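# Flip the grey finned box onto its fins

## Task

Turn the grey finned box upside down at the spot where it sits, so that it ends up resting flat on its fins with its feet pointing upward.

## Robot and tools

Robot: two arms, left_arm and right_arm, each with a two-finger gripper. In the scene frame (origin at table-top height, midway between the nominal bases; +x away from the robot over the table, +z up, left_arm toward +y) the real bases sit at left_arm (+0.026, +0.257, +0.013) m and right_arm (+0.001, -0.338, +0.037) m, each turned only slightly about z. Arm names do not match image left and right. A camera stand is fixed behind the arms. Now and then a loose object may get a brief push from outside.

Frames: each arm reports its hand pose, targets and wrist-camera pose in its own base frame. Fixed cameras and the table use the scene frame. Motion offsets run along that arm's base axes, and rotations turn about the arm's Hand target position. Fingers point along the gripper's +z; they open and close along its y. end_effector_position is the point between the pads, roughly 1 cm behind the tips. Reported poses can be off by a few cm, more at long reach.

execute_actions(actions, cameras): actions is a list of actions; each action is a table of up to 15 rows, one row per 1/30 s step; a short table repeats its last row to fill 15 steps. Every row holds 14 numbers in [-1, 1], always both arms: left_arm dx, dy, dz, rx, ry, rz, opening, then right_arm in the same order. dx..rz are offsets (not poses) from that arm's Hand target at the start of the action; every row counts from that same start, and the next action starts from the new Hand target, so a repeated offset adds up. Scale: 1.0 = 0.6 m, or 180 degrees for rx, ry, rz, which form one rotation vector. A translation longer than 1.0 may be shortened. opening is absolute: +1 fully open (0.094 m), -1 closed. Sending six zeros re-commands the current Hand target; a 0 opening is a real command (half open), so resend the present opening to keep a gripper as it is. An empty actions list returns the state plus all images. cameras: a list of names, ["all"], or [].

move(target, speed, blend, opening_speed, grip_force, blocking, cameras): target is one 14-number row as above, or a list of up to 15 such rows, every row an offset from the same starting Hand targets (not from the previous row). Grippers travel straight lines and do not avoid obstacles or each other; paths last 0.5 to 10 s. speed: m/s, 0.002 to 4.3, default 0.25, one value or one per row; rotation capped at twice that in rad/s. blend: metres of corner rounding per row; 0 stops at each. opening_speed: rate of finger change per second on the -1..+1 scale, at least 0.2; use it for gentle closing. grip_force: newtons per pad, 10 to 50 (50 = full), one value or one per arm; it persists, and lower values close slowly. blocking=false returns after about 0.5 s while the move continues. The result adds a move: line: done, off_target, moving, held or fault, plus limits=paced (pose clipped) or limits=held (steps withheld). done means at rest within 10 mm and 2 degrees; neither done nor off_target says whether something is touched.

wait(seconds 0 to 10, cameras): let time pass holding commands. stop(cameras): brake a running move. zoom_image(camera, region [x0, y0, x1, y1], at most 504 x 504 px) enlarges part of the newest image of cam_head_left, cam_head_right, cam_high, cam_low, cam_left_wrist or cam_right_wrist (all 672x504). read_manual(section) gives only licence texts. finished_scene(scene 1 or 2) ends the scene for good; the box must stay flipped without the robot.

Results: end_effector_position (m) and end_effector_quat_wxyz per arm in its base frame; Hand target (the commanded pose after clipping, basis for next offsets); Tool commands; grip_measured (finger opening on the command scale, a little wide when empty, slightly under the part width when squeezing); grip_effort_nm (motor effort, negative = closing; not pad force); joint positions, velocities (may read within noise) and torques. The controller limits commanded rotation to 40 degrees from the measured one per step; a gripper may stop a few cm short in free air, and another zero action asks for the target again. A blocked arm keeps pressing until its target is pulled back past the gripper.

Avoid: letting the box fall or be left off the table (fails the task); dropping it from height, releasing it while moving, slamming or shoving hard; any contact or squeeze between the two arms or grippers; passing a gripper close to its own base (it can flip the shoulder); fast moves near contact. Long stretched-out holds or pushing at unreachable targets heat motors: MOTOR HOT warns at 85 °C and an OVER-TEMPERATURE FAULT at 100 °C drops that arm for 30 to 60 s. Time, including thinking time, counts, and smooth low-effort motion is preferred.

Each tool is called as name([rows], argument=value, ...), one row to a line, values as JSON.

## Session

execute_actions(actions=[])

Scene clock: 0.00 s.
left_arm: end_effector_position=(+0.1935, +0.1162, +0.2045) grip_measured=+1.000 grip_effort_nm=n/a end_effector_quat_wxyz=(+0.168, +0.348, +0.922, -0.036) | right_arm: end_effector_position=(+0.3782, +0.0839, +0.3232) grip_measured=+1.000 grip_effort_nm=n/a end_effector_quat_wxyz=(+0.361, -0.079, +0.896, +0.245)
Joint positions: left_arm=[0.802 0.841 0.799 -1.459 0.338 1.512 0.094] | right_arm=[-0.008 0.898 0.937 -0.836 -0.525 0.036 0.094]
Joint velocities: within noise
Joint torques (N m): no reading
Heat: left arm: hottest elbow 33 °C; right arm: hottest waist 32 °C.
Hand target: left_arm +0.1971, +0.1200, +0.2124; +0.172, +0.350, +0.921, -0.027 | right_arm +0.3828, +0.0838, +0.3395; +0.376, -0.083, +0.890, +0.244
Tool commands: left_gripper/opening=+1.0 right_gripper/opening=+1.0

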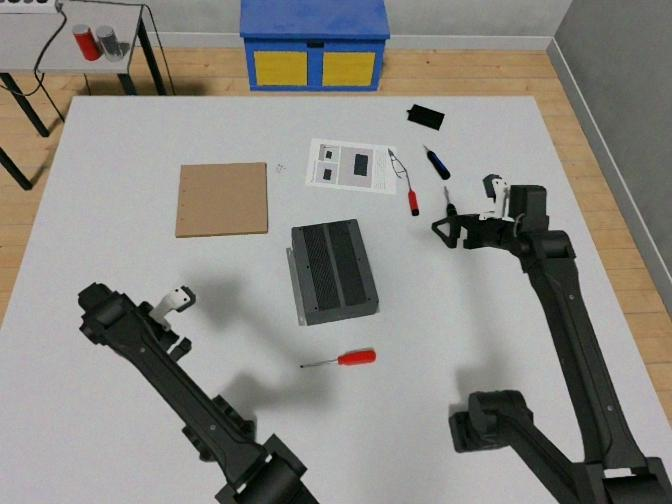

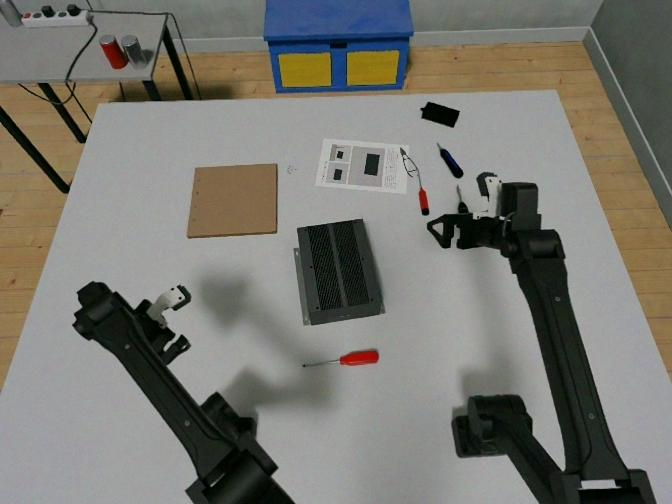

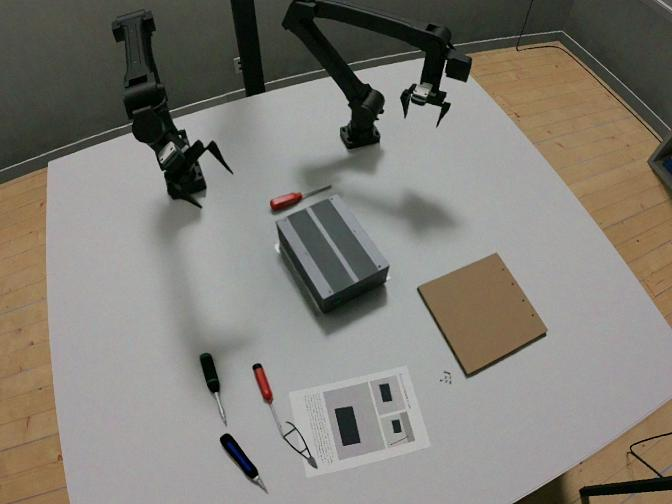

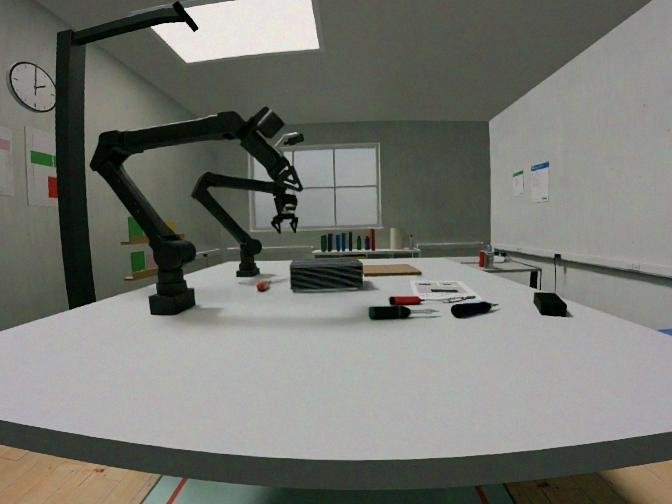

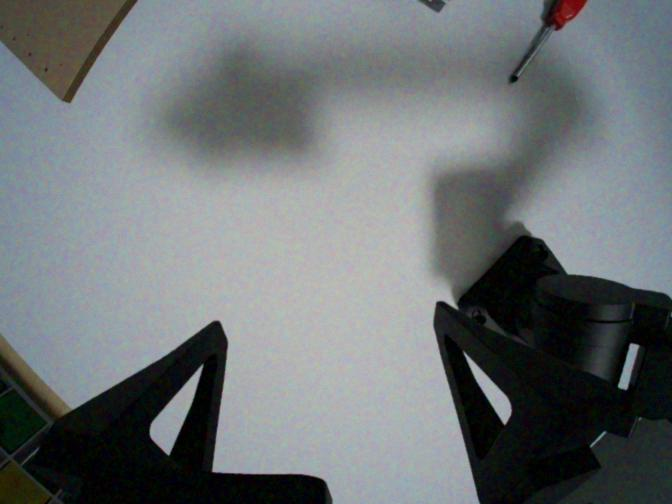

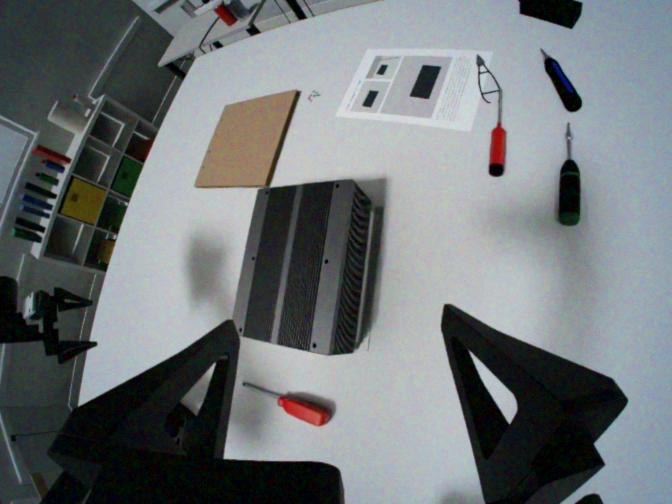

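zoom_image(camera="cam_high", region=[240, 160, 420, 330])

zoom_image(camera="cam_head_left", region=[260, 200, 400, 340])

zoom_image(camera="cam_right_wrist", region=[200, 160, 420, 380])

zoom_image(camera="cam_low", region=[240, 220, 420, 340])

Scaled by 2.800.

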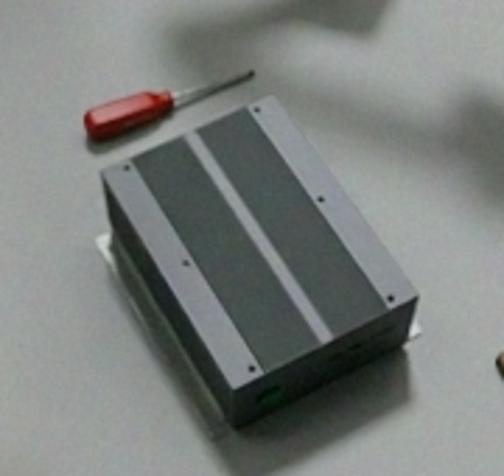

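Scaled by 3.600.

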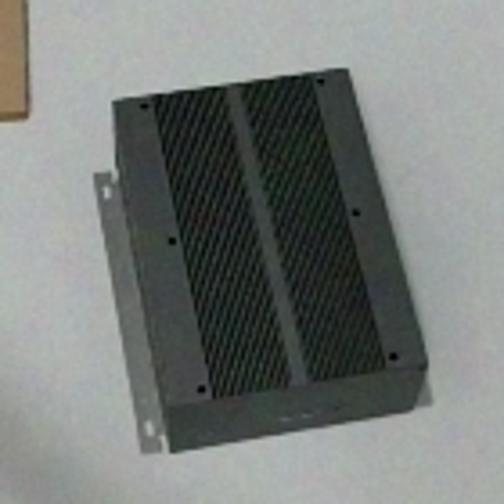

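Scaled by 2.291 from the camera's 672x504 image, which has a finer 960x720 frame.

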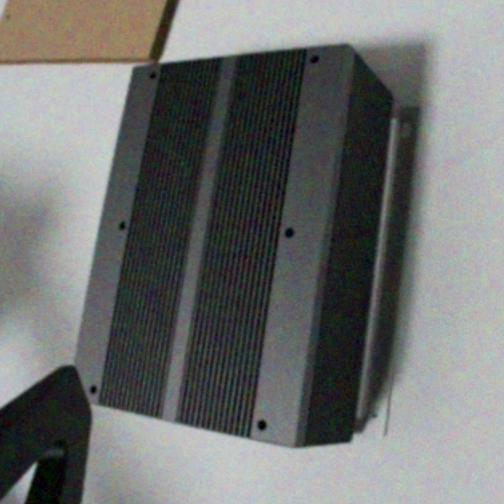

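Scaled by 2.800.

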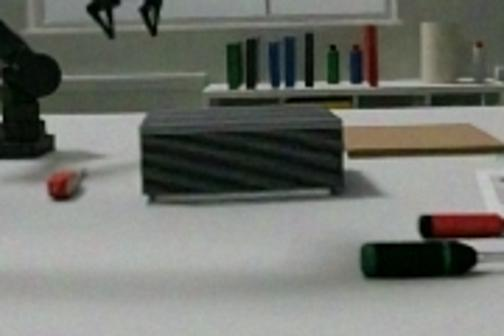

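zoom_image(camera="cam_low", region=[280, 250, 376, 300])

zoom_image(camera="cam_right_wrist", region=[320, 170, 400, 370])

zoom_image(camera="cam_high", region=[270, 190, 400, 320])

Scaled by 5.250.

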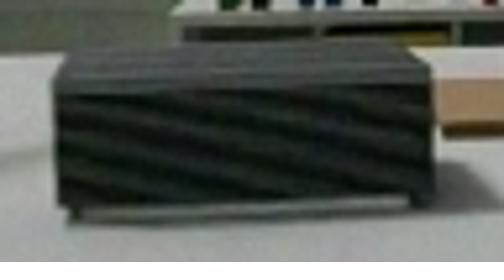

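Scaled by 2.520 from the camera's 672x504 image, which has a finer 960x720 frame.

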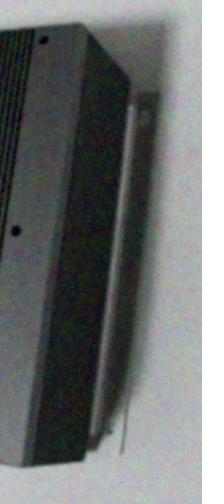

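Scaled by 3.877.

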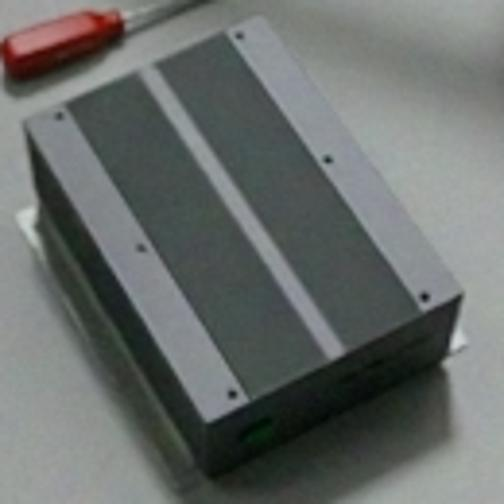

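move(target=[0,0,0,0,0,0,1, 0.0623,-0.0983,-0.486,0.334,0.117,-0.0525,-1], cameras=["cam_right_wrist","cam_head_left"])

Scene clock: 80.70 s.
left_arm: end_effector_position=(+0.1935, +0.1162, +0.2045) grip_measured=+1.000 grip_effort_nm=0.02 end_effector_quat_wxyz=(+0.168, +0.348, +0.922, -0.036) | right_arm: end_effector_position=(+0.4205, +0.0286, +0.0508) grip_measured=-0.986 grip_effort_nm=-0.76 end_effector_quat_wxyz=(+0.221, +0.222, +0.706, +0.635)
Joint positions: left_arm=[0.802 0.841 0.799 -1.459 0.338 1.512 0.094] | right_arm=[-0.333 1.894 0.477 1.105 -1.249 1.243 0.001]
Joint torques (N m): left_arm=[-0.73 -1.08 10.19 0.73 0.37 -0.2] | right_arm=[-2.02 -9 1.91 2.48 -0.11 -0.02]
Heat: left arm: hottest elbow 39 °C; right arm: hottest elbow 44 °C.
Hand target: left_arm +0.1971, +0.1200, +0.2124; +0.172, +0.350, +0.921, -0.027 | right_arm +0.4200, +0.0249, +0.0479; +0.223, +0.229, +0.704, +0.634
Off the commanded pose: left_arm 0.010 m, 1 deg | right_arm 0.005 m, 1 deg.
move: done
Images, in order (width x height): cam_head_left 672x504, cam_right_wrist 672x504.

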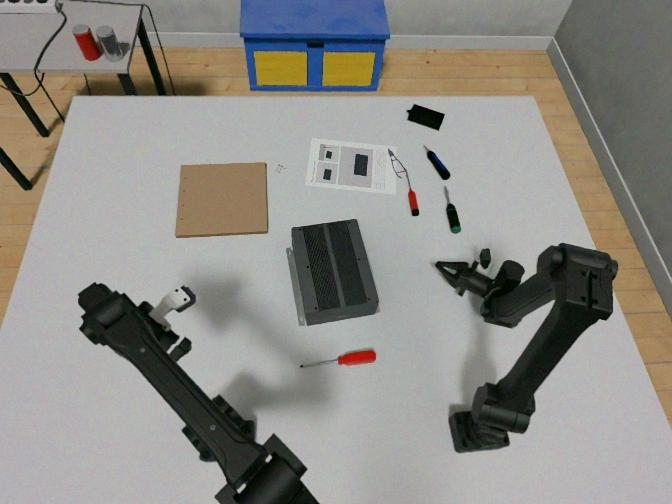

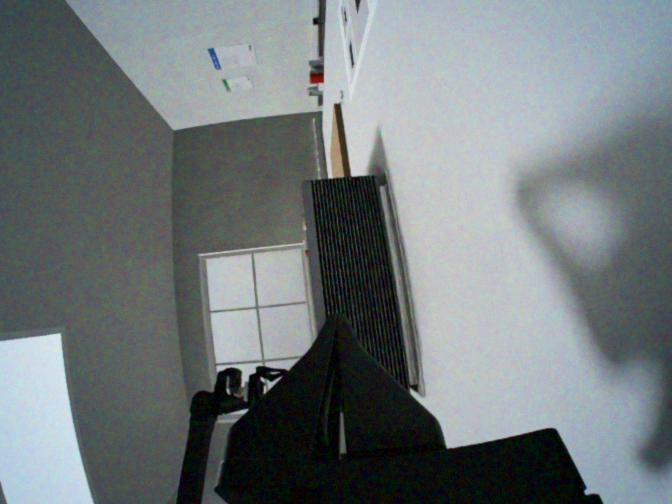

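zoom_image(camera="cam_right_wrist", region=[290, 160, 440, 290])

zoom_image(camera="cam_right_wrist", region=[360, 290, 450, 410])

zoom_image(camera="cam_right_wrist", region=[360, 160, 430, 230])

Scaled by 3.360 from the camera's 672x504 image, which has a finer 960x720 frame.

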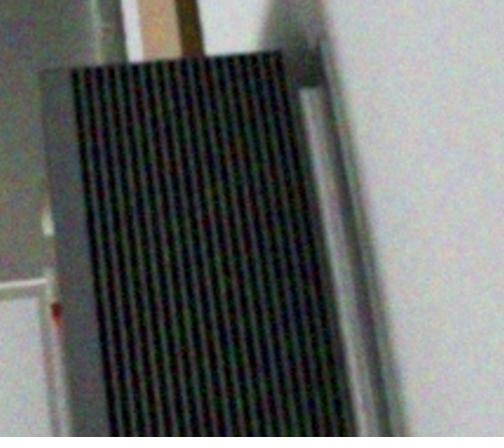

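Scaled by 4.200 from the camera's 672x504 image, which has a finer 960x720 frame.

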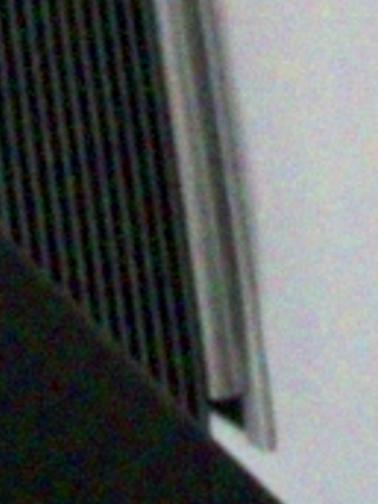

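Scaled by 7.200 from the camera's 672x504 image, which has a finer 960x720 frame.

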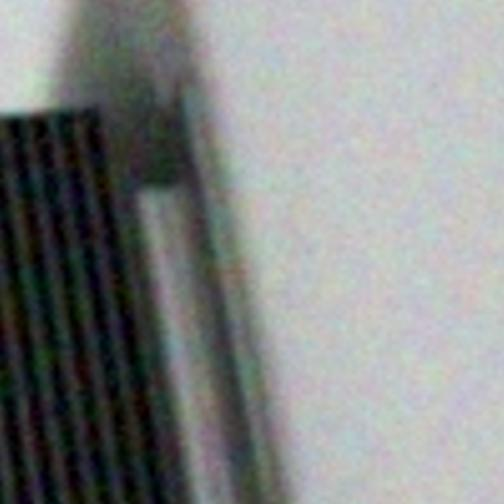

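move([
  [0.138,-0.367,0.03,0.045,0.037,-0.111,0.3,0,0,0,0,0,0,-1],
  [-0.038,-0.735,-0.02,0.0869,0.0732,-0.222,0.3,0,0,0,0,0,0,-1],
], blend=[0.05,0], cameras=["cam_left_wrist","cam_head_left","cam_high"])

Scene clock: 237.77 s.
left_arm: end_effector_position=(+0.1689, -0.3087, +0.1906) grip_measured=+0.303 grip_effort_nm=-0.11 end_effector_quat_wxyz=(-0.008, +0.659, +0.752, +0.001) | right_arm: end_effector_position=(+0.4205, +0.0286, +0.0508) grip_measured=-0.986 grip_effort_nm=-0.76 end_effector_quat_wxyz=(+0.221, +0.222, +0.706, +0.635)
Joint positions: left_arm=[-1.067 1.287 1.091 -1.39 0.004 0.373 0.061] | right_arm=[-0.333 1.894 0.477 1.105 -1.249 1.244 0.001]
Joint torques (N m): left_arm=[-1.14 -6.07 11.79 0.27 -0.03 -0.31] | right_arm=[-1.14 -9.17 1.98 2.32 -0.11 -0.08]
Heat: left arm: hottest elbow 43 °C; right arm: hottest elbow 32 °C.
Hand target: left_arm +0.1742, -0.3210, +0.2004; -0.001, +0.656, +0.755, +0.000 | right_arm +0.4200, +0.0249, +0.0479; +0.223, +0.229, +0.704, +0.634
Off the commanded pose: left_arm 0.017 m, 1 deg | right_arm 0.005 m, 1 deg.
move: off_target (left_arm)
Images, in order (width x height): cam_head_left 672x504, cam_high 672x504, cam_left_wrist 672x504.

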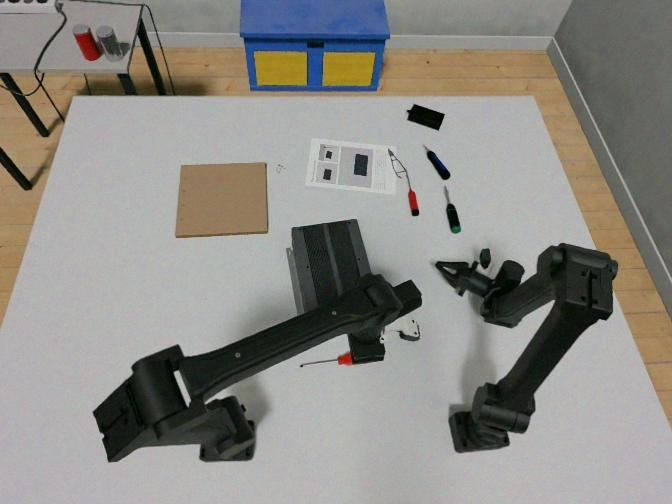

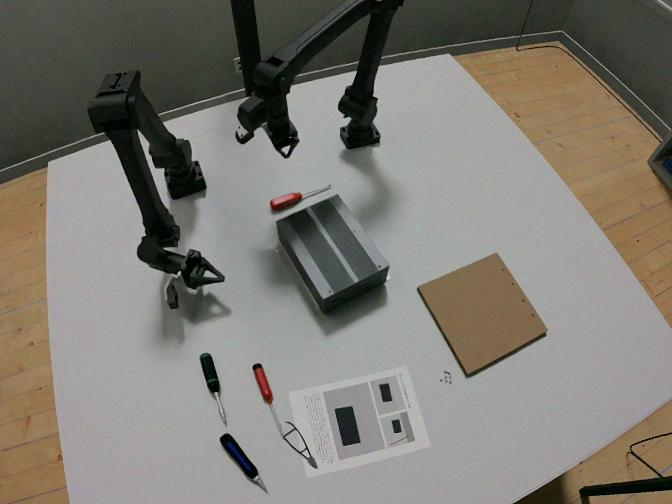

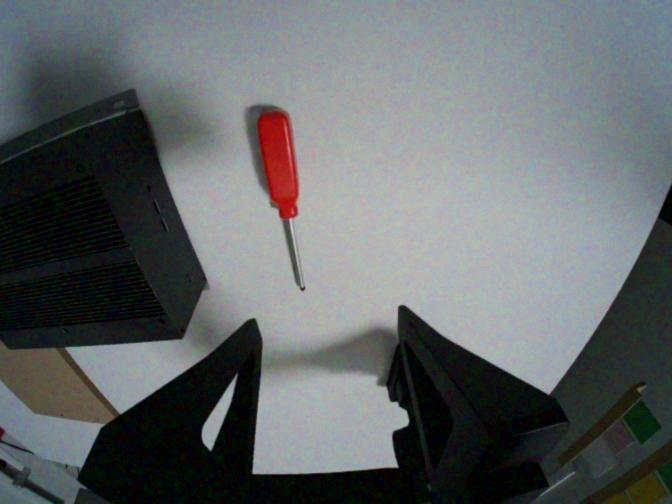

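move(target=[0.0735,-0.0472,-0.1677,0,0,0,0.3,0,0,0,0,0,0,-1], cameras=["cam_left_wrist"])

Scene clock: 276.83 s.
left_arm: end_effector_position=(+0.2128, -0.3473, +0.1047) grip_measured=+0.303 grip_effort_nm=-0.11 end_effector_quat_wxyz=(+0.000, +0.654, +0.757, -0.002) | right_arm: end_effector_position=(+0.4205, +0.0286, +0.0508) grip_measured=-0.986 grip_effort_nm=-0.76 end_effector_quat_wxyz=(+0.221, +0.222, +0.706, +0.635)
Joint positions: left_arm=[-1.018 1.494 1.06 -1.136 0.004 0.406 0.061] | right_arm=[-0.333 1.894 0.477 1.105 -1.249 1.244 0.001]
Joint torques (N m): left_arm=[-0.15 -8.82 8.29 1.1 0 -0.05] | right_arm=[-1.55 -8.7 1.87 2.32 -0.1 -0.01]
Heat: left arm: hottest elbow 44 °C; right arm: hottest shoulder 31 °C.
Hand target: left_arm +0.2185, -0.3494, +0.0999; +0.000, +0.656, +0.755, +0.000 | right_arm +0.4200, +0.0249, +0.0479; +0.223, +0.229, +0.704, +0.634
Off the commanded pose: left_arm 0.008 m, 0 deg | right_arm 0.005 m, 1 deg.
move: done
Images, in order (width x height): cam_left_wrist 672x504.

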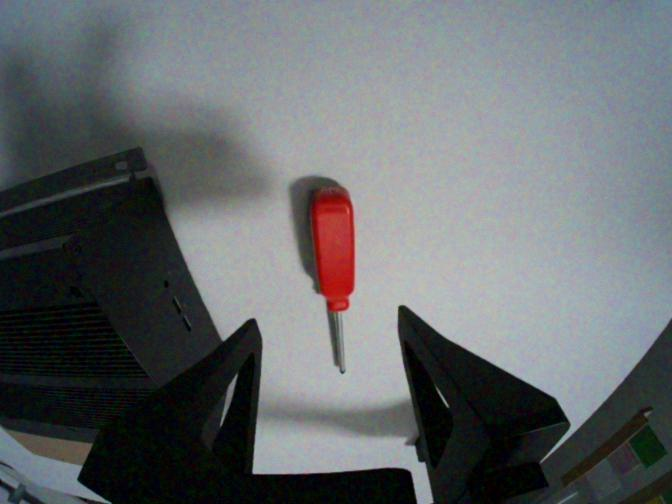

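move(target=[-0.0038,0.0172,-0.1545,0,0,0,0.3,0,0,0,0,0,0,-1], cameras=["cam_left_wrist","cam_low","cam_head_left"], speed=0.12)

Scene clock: 295.40 s.
left_arm: end_effector_position=(+0.2125, -0.3419, +0.0165) grip_measured=+0.303 grip_effort_nm=-0.11 end_effector_quat_wxyz=(+0.006, +0.655, +0.756, -0.004) | right_arm: end_effector_position=(+0.4205, +0.0286, +0.0508) grip_measured=-0.986 grip_effort_nm=-0.76 end_effector_quat_wxyz=(+0.221, +0.222, +0.706, +0.635)
Joint positions: left_arm=[-1.012 1.608 0.922 -0.872 0.004 0.415 0.061] | right_arm=[-0.333 1.894 0.477 1.105 -1.249 1.244 0.001]
Joint torques (N m): left_arm=[0.15 -8.82 6.61 1.02 0 -0.08] | right_arm=[-1.14 -8.53 1.95 2.32 -0.1 -0.04]
Heat: left arm: hottest elbow 45 °C; right arm: hottest shoulder 31 °C.
Hand target: left_arm +0.2161, -0.3389, +0.0071; -0.001, +0.656, +0.755, +0.000 | right_arm +0.4200, +0.0249, +0.0479; +0.223, +0.229, +0.704, +0.634
Off the commanded pose: left_arm 0.010 m, 1 deg | right_arm 0.005 m, 1 deg.
move: done
Images, in order (width x height): cam_head_left 672x504, cam_low 672x504, cam_left_wrist 672x504.

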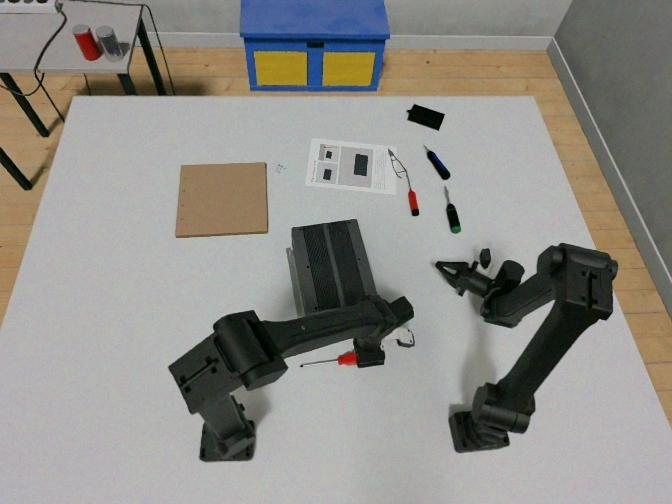

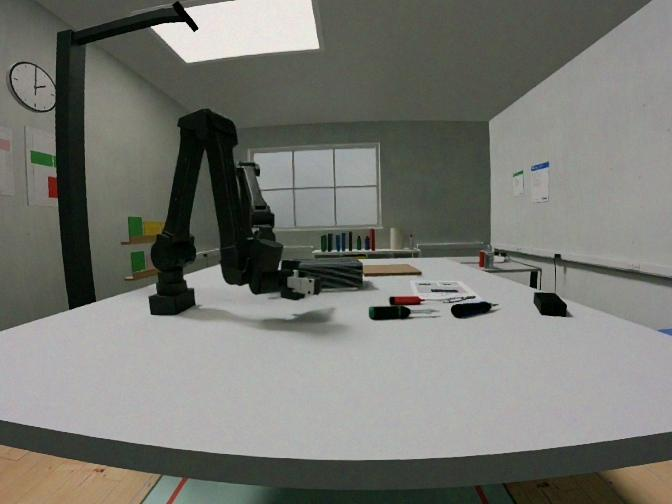

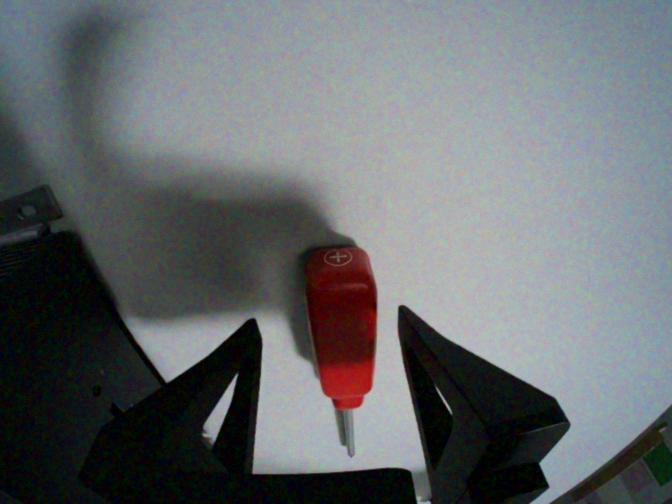

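move(target=[-0.0083,0,-0.0208,0,0,0,0.3,0,0,0,0,0,0,-1], cameras=["cam_left_wrist"], speed=0.05)

Scene clock: 304.70 s.
left_arm: end_effector_position=(+0.2121, -0.3412, +0.0055) grip_measured=+0.303 grip_effort_nm=-0.11 end_effector_quat_wxyz=(+0.008, +0.655, +0.756, -0.004) | right_arm: end_effector_position=(+0.4205, +0.0286, +0.0508) grip_measured=-0.986 grip_effort_nm=-0.76 end_effector_quat_wxyz=(+0.221, +0.222, +0.706, +0.635)
Joint positions: left_arm=[-1.012 1.624 0.905 -0.834 0.004 0.415 0.061] | right_arm=[-0.333 1.894 0.477 1.105 -1.249 1.244 0.001]
Joint torques (N m): left_arm=[-0.85 -8.53 6.22 1.13 0 -0.17] | right_arm=[-1.38 -8.88 2.02 2.32 -0.08 -0.05]
Heat: left arm: hottest elbow 43 °C; right arm: hottest shoulder 31 °C.
Hand target: left_arm +0.2112, -0.3391, -0.0053; +0.000, +0.656, +0.755, +0.000 | right_arm +0.4200, +0.0249, +0.0479; +0.223, +0.229, +0.704, +0.634
Off the commanded pose: left_arm 0.011 m, 1 deg | right_arm 0.005 m, 1 deg.
move: off_target (left_arm)
Images, in order (width x height): cam_left_wrist 672x504.

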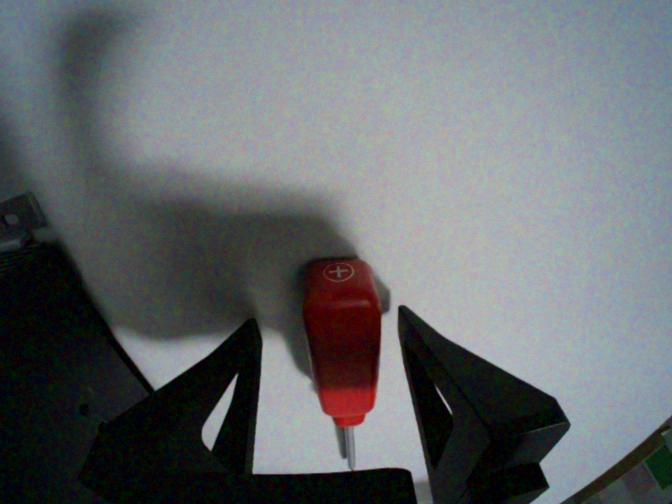

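move(target=[0,0,0,0,0,0,-0.8,0,0,0,0,0,0,-1], cameras=["cam_left_wrist"], opening_speed=0.5, grip_force=[25, 50])

move(target=[0,0,0.1,0,0,0,-0.8,0,0,0,0,0,0,-1], cameras=["cam_left_wrist"], speed=0.1)

Scene clock: 314.83 s.
left_arm: end_effector_position=(+0.2121, -0.3412, +0.0055) grip_measured=-0.374 grip_effort_nm=-0.47 end_effector_quat_wxyz=(+0.008, +0.655, +0.756, -0.004) | right_arm: end_effector_position=(+0.4205, +0.0286, +0.0508) grip_measured=-0.986 grip_effort_nm=-0.76 end_effector_quat_wxyz=(+0.221, +0.222, +0.706, +0.635)
Joint positions: left_arm=[-1.012 1.624 0.905 -0.834 0.004 0.415 0.029] | right_arm=[-0.333 1.894 0.477 1.105 -1.249 1.244 0.001]
Joint torques (N m): left_arm=[-0.79 -8.53 6.24 1.09 0.02 -0.15] | right_arm=[-1.26 -8.88 1.96 2.3 -0.08 -0.02]
Heat: left arm: hottest elbow 42 °C; right arm: hottest shoulder 31 °C.
Hand target: left_arm +0.2112, -0.3390, -0.0053; +0.000, +0.656, +0.755, +0.000 | right_arm +0.4200, +0.0249, +0.0479; +0.223, +0.229, +0.704, +0.634
Off the commanded pose: left_arm 0.011 m, 1 deg | right_arm 0.005 m, 1 deg.
grip_force (N): 25, 50
move: off_target (left_arm)
Images, in order (width x height): cam_left_wrist 672x504.

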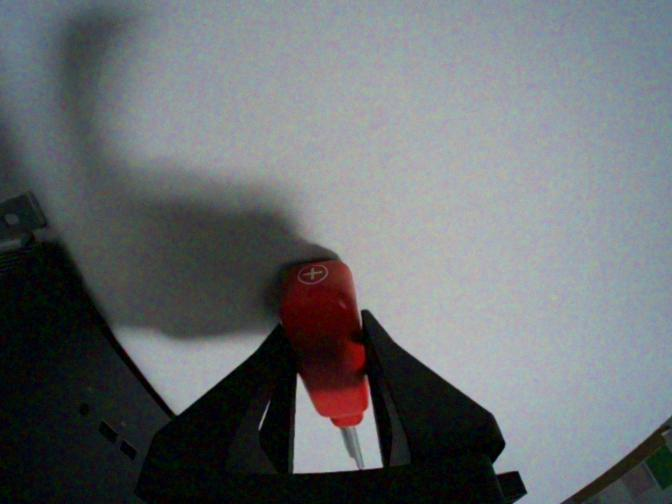

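Scene clock: 316.10 s.
left_arm: end_effector_position=(+0.2023, -0.3255, +0.0383) grip_measured=-0.376 grip_effort_nm=-0.55 end_effector_quat_wxyz=(-0.020, +0.654, +0.756, +0.004) | right_arm: end_effector_position=(+0.4205, +0.0286, +0.0508) grip_measured=-0.986 grip_effort_nm=-0.76 end_effector_quat_wxyz=(+0.221, +0.222, +0.706, +0.635)
Joint positions: left_arm=[-1.012 1.556 0.929 -0.984 0.004 0.415 0.029] | right_arm=[-0.333 1.894 0.477 1.105 -1.249 1.244 0.001]
Joint torques (N m): left_arm=[-0.79 -11.16 9.8 0.12 0.01 -0.16] | right_arm=[-1.26 -9.35 1.95 2.35 -0.1 -0.03]
Heat: left arm: hottest elbow 42 °C; right arm: hottest shoulder 31 °C.
Hand target: left_arm +0.2111, -0.3390, +0.0547; +0.000, +0.656, +0.755, +0.000 | right_arm +0.4200, +0.0249, +0.0479; +0.223, +0.229, +0.704, +0.634
Off the commanded pose: left_arm 0.023 m, 2 deg | right_arm 0.005 m, 1 deg.
grip_force (N): 25, 50
move: off_target (left_arm)
Images, in order (width x height): cam_left_wrist 672x504.

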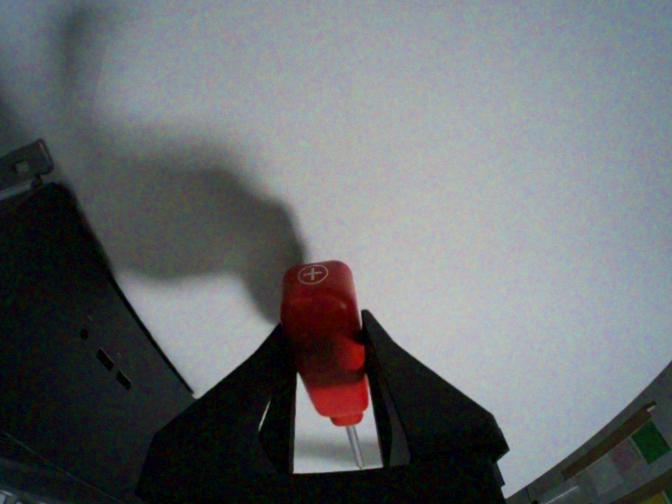

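move([
  [0,0,0.24,0,0,0,-0.8,0,0,0,0,0,0,-1],
  [0.167,0.4,0.267,0,0,0.12,-0.8,0,0,0,0,0,0,-1],
  [0.15,0.823,0.242,0,0,0.25,-0.8,0,0,0,0,0,0,-1],
], blend=[0.03,0.05,0], cameras=["cam_left_wrist","cam_head_left"])

Scene clock: 331.17 s.
left_arm: end_effector_position=(+0.2856, +0.1451, +0.1870) grip_measured=-0.393 grip_effort_nm=-0.55 end_effector_quat_wxyz=(-0.016, +0.313, +0.949, -0.014) | right_arm: end_effector_position=(+0.4205, +0.0286, +0.0508) grip_measured=-0.986 grip_effort_nm=-0.76 end_effector_quat_wxyz=(+0.221, +0.222, +0.706, +0.635)
Joint positions: left_arm=[0.47 1.222 1.024 -1.415 -0.003 1.107 0.029] | right_arm=[-0.333 1.894 0.477 1.105 -1.249 1.244 0.001]
Joint torques (N m): left_arm=[-0.15 -5.36 11.97 0.87 0.25 -0.07] | right_arm=[-1.44 -8.76 1.81 2.39 -0.08 -0.06]
Heat: left arm: hottest elbow 42 °C; right arm: hottest shoulder 31 °C.
Hand target: left_arm +0.3013, +0.1548, +0.1999; +0.000, +0.317, +0.948, -0.001 | right_arm +0.4200, +0.0249, +0.0479; +0.223, +0.229, +0.704, +0.634
Off the commanded pose: left_arm 0.022 m, 2 deg | right_arm 0.005 m, 1 deg.
grip_force (N): 25, 50
move: off_target (left_arm)
Images, in order (width x height): cam_head_left 672x504, cam_left_wrist 672x504.

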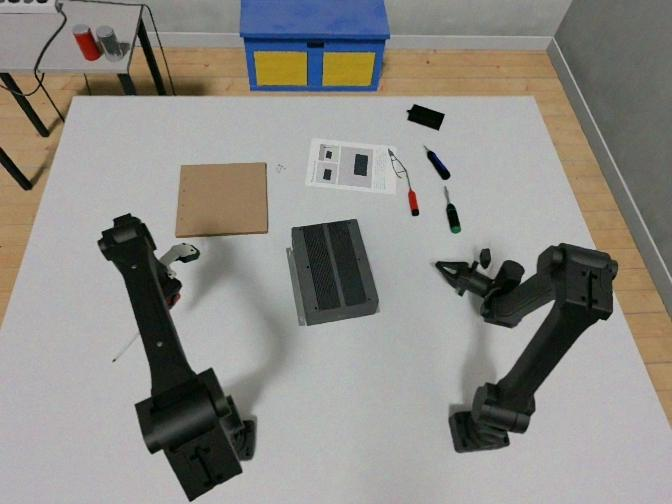

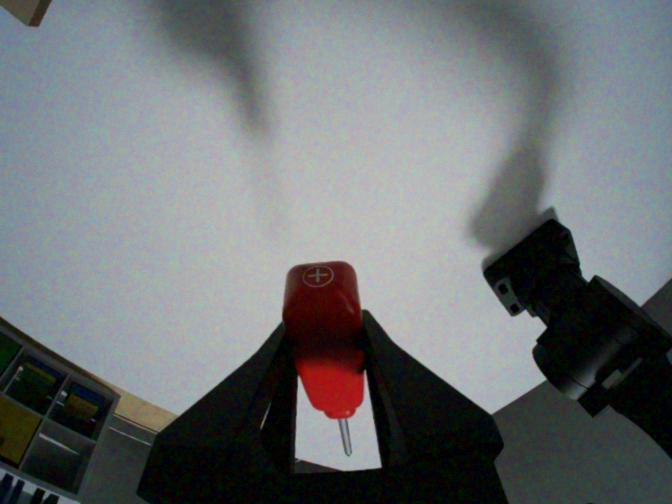

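move([
  [0,0,-0.26,0,0,0,-0.8,0,0,0,0,0,0,-1],
  [0,0,-0.3365,0,0,0,-0.8,0,0,0,0,0,0,-1],
], speed=[0.2,0.05], cameras=["cam_left_wrist"])

Scene clock: 341.03 s.
left_arm: end_effector_position=(+0.3026, +0.1537, +0.0075) grip_measured=-0.393 grip_effort_nm=-0.55 end_effector_quat_wxyz=(+0.003, +0.314, +0.950, +0.004) | right_arm: end_effector_position=(+0.4205, +0.0286, +0.0508) grip_measured=-0.986 grip_effort_nm=-0.76 end_effector_quat_wxyz=(+0.221, +0.222, +0.706, +0.635)
Joint positions: left_arm=[0.47 1.481 0.738 -0.818 -0.002 1.108 0.029] | right_arm=[-0.333 1.894 0.477 1.105 -1.249 1.244 0.001]
Joint torques (N m): left_arm=[-0.21 -6.12 5.98 1.36 0.24 -0.05] | right_arm=[-1.44 -9.17 1.85 2.32 -0.1 -0.05]
Heat: left arm: hottest elbow 42 °C; right arm: hottest shoulder 31 °C.
Hand target: left_arm +0.3012, +0.1548, -0.0020; +0.000, +0.317, +0.948, +0.000 | right_arm +0.4200, +0.0249, +0.0479; +0.223, +0.229, +0.704, +0.634
Off the commanded pose: left_arm 0.010 m, 1 deg | right_arm 0.005 m, 1 deg.
grip_force (N): 25, 50
move: done
Images, in order (width x height): cam_left_wrist 672x504.

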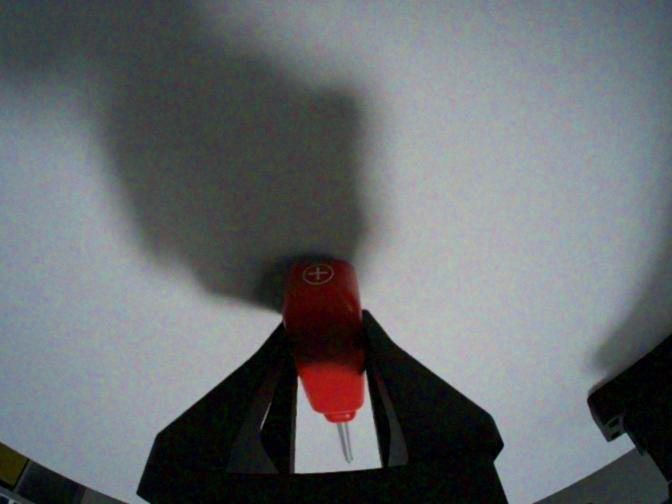

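move(target=[0,0,-0.005,0,0,0,-0.8,0,0,0,0,0,0,-1], speed=0.03)

move(target=[0,0,0,0,0,0,0.2,0,0,0,0,0,0,-1], opening_speed=0.5)

move(target=[0,0,0.3,0,0,0,0.2,0,0,0,0,0,0,-1], cameras=["cam_left_wrist","cam_head_left"])

Scene clock: 346.63 s.
left_arm: end_effector_position=(+0.3046, +0.1547, +0.0075) grip_measured=-0.393 grip_effort_nm=-0.55 end_effector_quat_wxyz=(+0.006, +0.314, +0.950, +0.008) | right_arm: end_effector_position=(+0.4205, +0.0286, +0.0508) grip_measured=-0.986 grip_effort_nm=-0.76 end_effector_quat_wxyz=(+0.221, +0.222, +0.706, +0.635)
Joint positions: left_arm=[0.47 1.481 0.738 -0.809 -0.002 1.108 0.029] | right_arm=[-0.333 1.894 0.477 1.105 -1.249 1.244 0.001]
Joint torques (N m): left_arm=[-0.26 -5.71 5.71 1.29 0.25 -0.06] | right_arm=[-1.38 -9 2.11 2.22 -0.11 -0.07]
Heat: left arm: hottest elbow 42 °C; right arm: hottest shoulder 31 °C.
Hand target: left_arm +0.3012, +0.1548, -0.0049; +0.000, +0.317, +0.948, +0.000 | right_arm +0.4200, +0.0249, +0.0479; +0.223, +0.229, +0.704, +0.634
Off the commanded pose: left_arm 0.013 m, 1 deg | right_arm 0.005 m, 1 deg.
grip_force (N): 25, 50
move: off_target (left_arm)

Scene clock: 348.97 s.
left_arm: end_effector_position=(+0.3037, +0.1542, +0.0032) grip_measured=+0.196 grip_effort_nm=0.16 end_effector_quat_wxyz=(+0.004, +0.314, +0.950, +0.006) | right_arm: end_effector_position=(+0.4205, +0.0286, +0.0508) grip_measured=-0.986 grip_effort_nm=-0.76 end_effector_quat_wxyz=(+0.221, +0.222, +0.706, +0.635)
Joint positions: left_arm=[0.47 1.491 0.734 -0.8 -0.002 1.108 0.056] | right_arm=[-0.333 1.894 0.477 1.105 -1.249 1.244 0.001]
Joint torques (N m): left_arm=[-0.32 -6.48 6.02 1.05 0.24 -0.05] | right_arm=[-0.91 -8.94 2.06 2.37 -0.09 -0.04]
Heat: left arm: hottest elbow 42 °C; right arm: hottest shoulder 31 °C.
Hand target: left_arm +0.3012, +0.1548, -0.0050; +0.000, +0.317, +0.948, +0.000 | right_arm +0.4200, +0.0249, +0.0479; +0.223, +0.229, +0.704, +0.634
Off the commanded pose: left_arm 0.008 m, 1 deg | right_arm 0.005 m, 1 deg.
grip_force (N): 25, 50
move: done

Scene clock: 350.47 s.
left_arm: end_effector_position=(+0.2910, +0.1478, +0.1588) grip_measured=+0.197 grip_effort_nm=0.16 end_effector_quat_wxyz=(-0.014, +0.314, +0.949, -0.012) | right_arm: end_effector_position=(+0.4205, +0.0286, +0.0508) grip_measured=-0.986 grip_effort_nm=-0.76 end_effector_quat_wxyz=(+0.221, +0.222, +0.706, +0.635)
Joint positions: left_arm=[0.47 1.253 0.975 -1.329 -0.002 1.108 0.056] | right_arm=[-0.333 1.894 0.477 1.105 -1.249 1.244 0.001]
Joint torques (N m): left_arm=[-0.26 -7 11.36 0.12 0.22 -0.05] | right_arm=[-1.2 -9 1.98 2.41 -0.06 -0.06]
Heat: left arm: hottest elbow 42 °C; right arm: hottest shoulder 31 °C.
Hand target: left_arm +0.3012, +0.1549, +0.1751; +0.000, +0.317, +0.948, +0.000 | right_arm +0.4200, +0.0249, +0.0479; +0.223, +0.229, +0.704, +0.634
Off the commanded pose: left_arm 0.020 m, 2 deg | right_arm 0.005 m, 1 deg.
grip_force (N): 25, 50
move: off_target (left_arm)
Images, in order (width x height): cam_head_left 672x504, cam_left_wrist 672x504.

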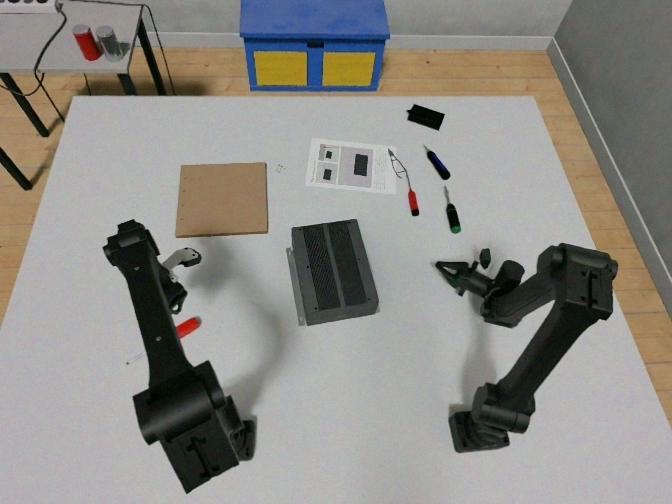

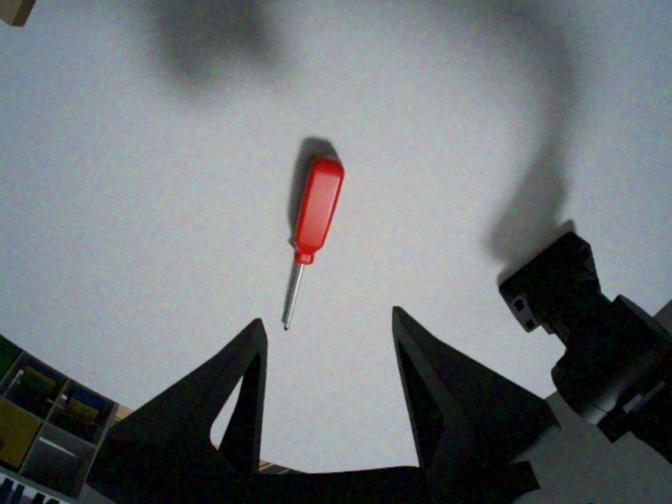

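move([
  [0,0,0,0,0,0,0.2,-0.15,0.0083,0.333,-0.007,0.0165,-0.074,-1],
  [0,0,0,0,0,0,0.2,-0.2533,0.425,0.2533,-0.0236,0.0553,-0.2476,-1],
  [0,0,0,0,0,0,0.2,-0.2533,0.425,0.025,-0.0236,0.0553,-0.2476,1],
], blend=[0.04,0.03,0], grip_force=50, cameras=["cam_right_wrist","cam_head_left","cam_high"])

Scene clock: 397.10 s.
left_arm: end_effector_position=(+0.2910, +0.1478, +0.1588) grip_measured=+0.197 grip_effort_nm=0.16 end_effector_quat_wxyz=(-0.014, +0.314, +0.949, -0.012) | right_arm: end_effector_position=(+0.2720, +0.2774, +0.0648) grip_measured=+0.998 grip_effort_nm=0.08 end_effector_quat_wxyz=(+0.394, +0.529, +0.599, +0.453)
Joint positions: left_arm=[0.47 1.253 0.975 -1.329 -0.002 1.108 0.056] | right_arm=[1.178 1.555 0.329 0.699 0.981 2.029 0.094]
Joint torques (N m): left_arm=[-0.21 -6.95 11.38 0.14 0.22 -0.07] | right_arm=[0.79 -5.95 3.25 2.35 0.42 -0.21]
Heat: left arm: hottest elbow 47 °C; right arm: hottest shoulder 31 °C.
Hand target: left_arm +0.3013, +0.1549, +0.1751; +0.000, +0.317, +0.948, +0.000 | right_arm +0.2680, +0.2799, +0.0630; +0.394, +0.523, +0.604, +0.454
Off the commanded pose: left_arm 0.020 m, 2 deg | right_arm 0.005 m, 1 deg.
move: off_target (left_arm)
Images, in order (width x height): cam_head_left 672x504, cam_high 672x504, cam_right_wrist 672x504.

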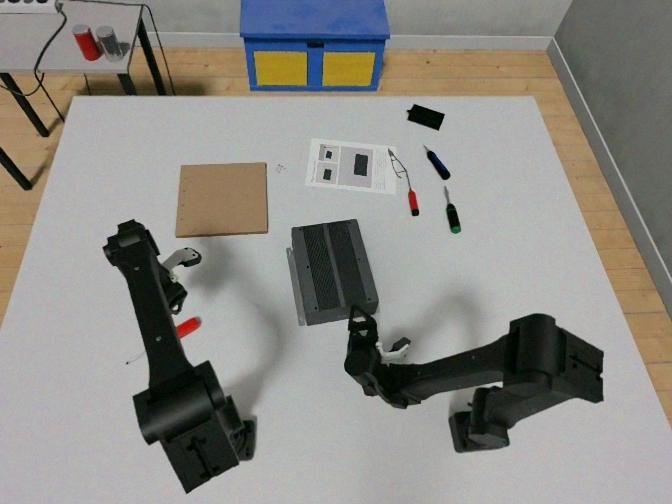

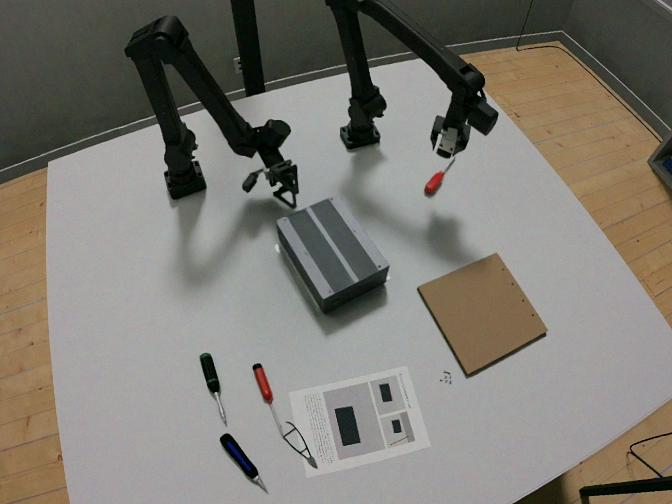

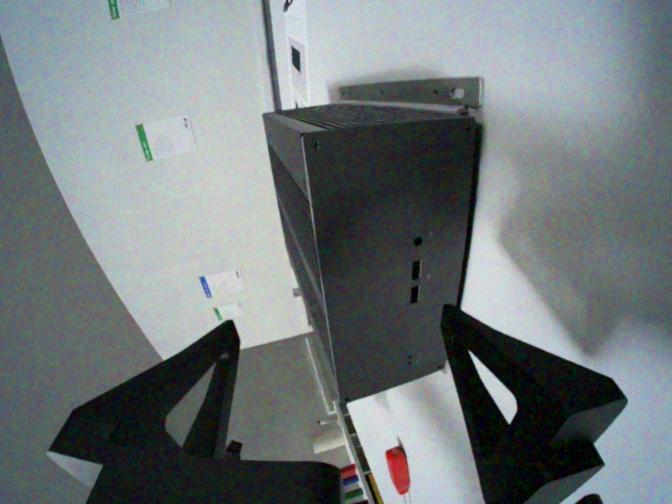

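zoom_image(camera="cam_right_wrist", region=[400, 80, 520, 240])

zoom_image(camera="cam_right_wrist", region=[380, 230, 500, 400])

Scaled by 3.150 from the camera's 672x504 image, which has a finer 960x720 frame.

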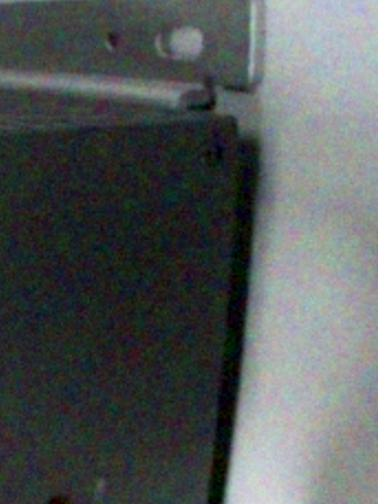

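Scaled by 2.965 from the camera's 672x504 image, which has a finer 960x720 frame.

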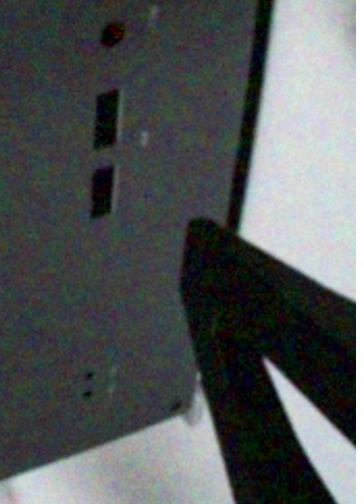

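move(target=[0,0,0,0,0,0,0.2,0.0233,0.031,-0.053,0.0025,-0.0165,0.0035,1], speed=0.08, cameras=["cam_right_wrist","cam_head_left"])

Scene clock: 528.67 s.
left_arm: end_effector_position=(+0.2910, +0.1478, +0.1588) grip_measured=+0.197 grip_effort_nm=0.16 end_effector_quat_wxyz=(-0.014, +0.314, +0.949, -0.012) | right_arm: end_effector_position=(+0.2783, +0.2925, +0.0295) grip_measured=+0.998 grip_effort_nm=0.08 end_effector_quat_wxyz=(+0.405, +0.510, +0.599, +0.467)
Joint positions: left_arm=[0.47 1.253 0.975 -1.329 -0.002 1.108 0.056] | right_arm=[1.178 1.813 0.357 1.016 0.981 1.934 0.094]
Joint torques (N m): left_arm=[-0.26 -7.06 11.38 0.13 0.22 -0.05] | right_arm=[-1.03 -7.41 2.89 2.36 0.17 -0.18]
Heat: left arm: hottest elbow 50 °C; right arm: hottest elbow 31 °C.
Hand target: left_arm +0.3013, +0.1549, +0.1751; +0.000, +0.317, +0.948, +0.000 | right_arm +0.2820, +0.2985, +0.0312; +0.405, +0.509, +0.594, +0.472
Off the commanded pose: left_arm 0.020 m, 2 deg | right_arm 0.007 m, 1 deg.
move: off_target (left_arm)
Images, in order (width x height): cam_head_left 672x504, cam_right_wrist 672x504.

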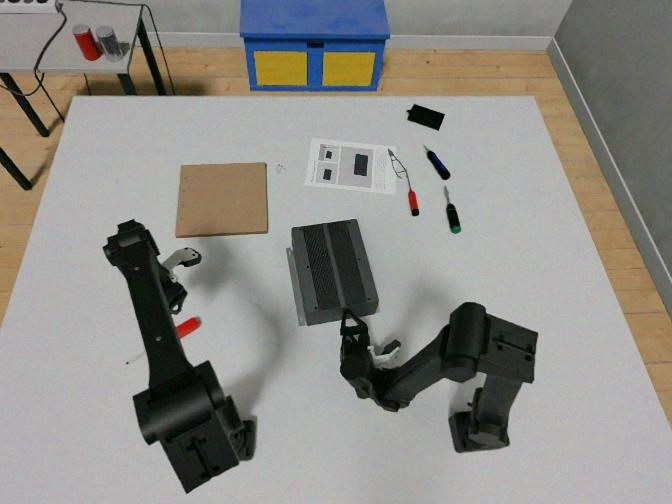

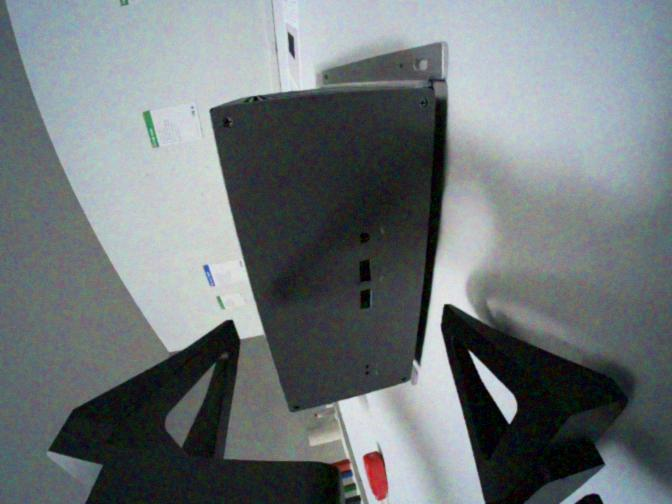

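zoom_image(camera="cam_right_wrist", region=[380, 30, 480, 150])

zoom_image(camera="cam_right_wrist", region=[360, 290, 480, 420])

zoom_image(camera="cam_right_wrist", region=[190, 80, 320, 430])

Scaled by 4.200 from the camera's 672x504 image, which has a finer 960x720 frame.

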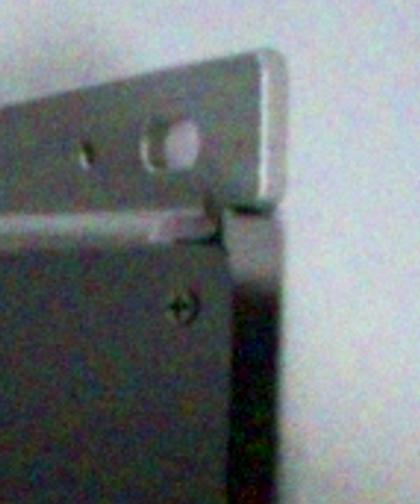

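Scaled by 3.877 from the camera's 672x504 image, which has a finer 960x720 frame.

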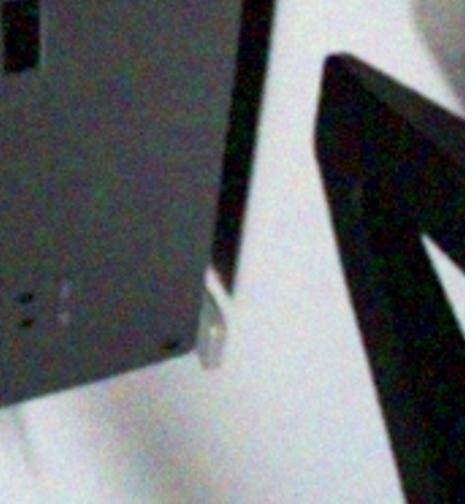

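Scaled by 1.440 from the camera's 672x504 image, which has a finer 960x720 frame.

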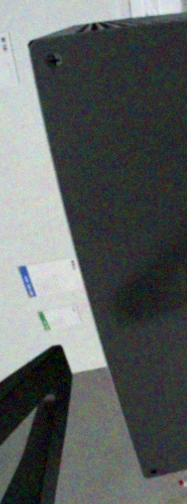

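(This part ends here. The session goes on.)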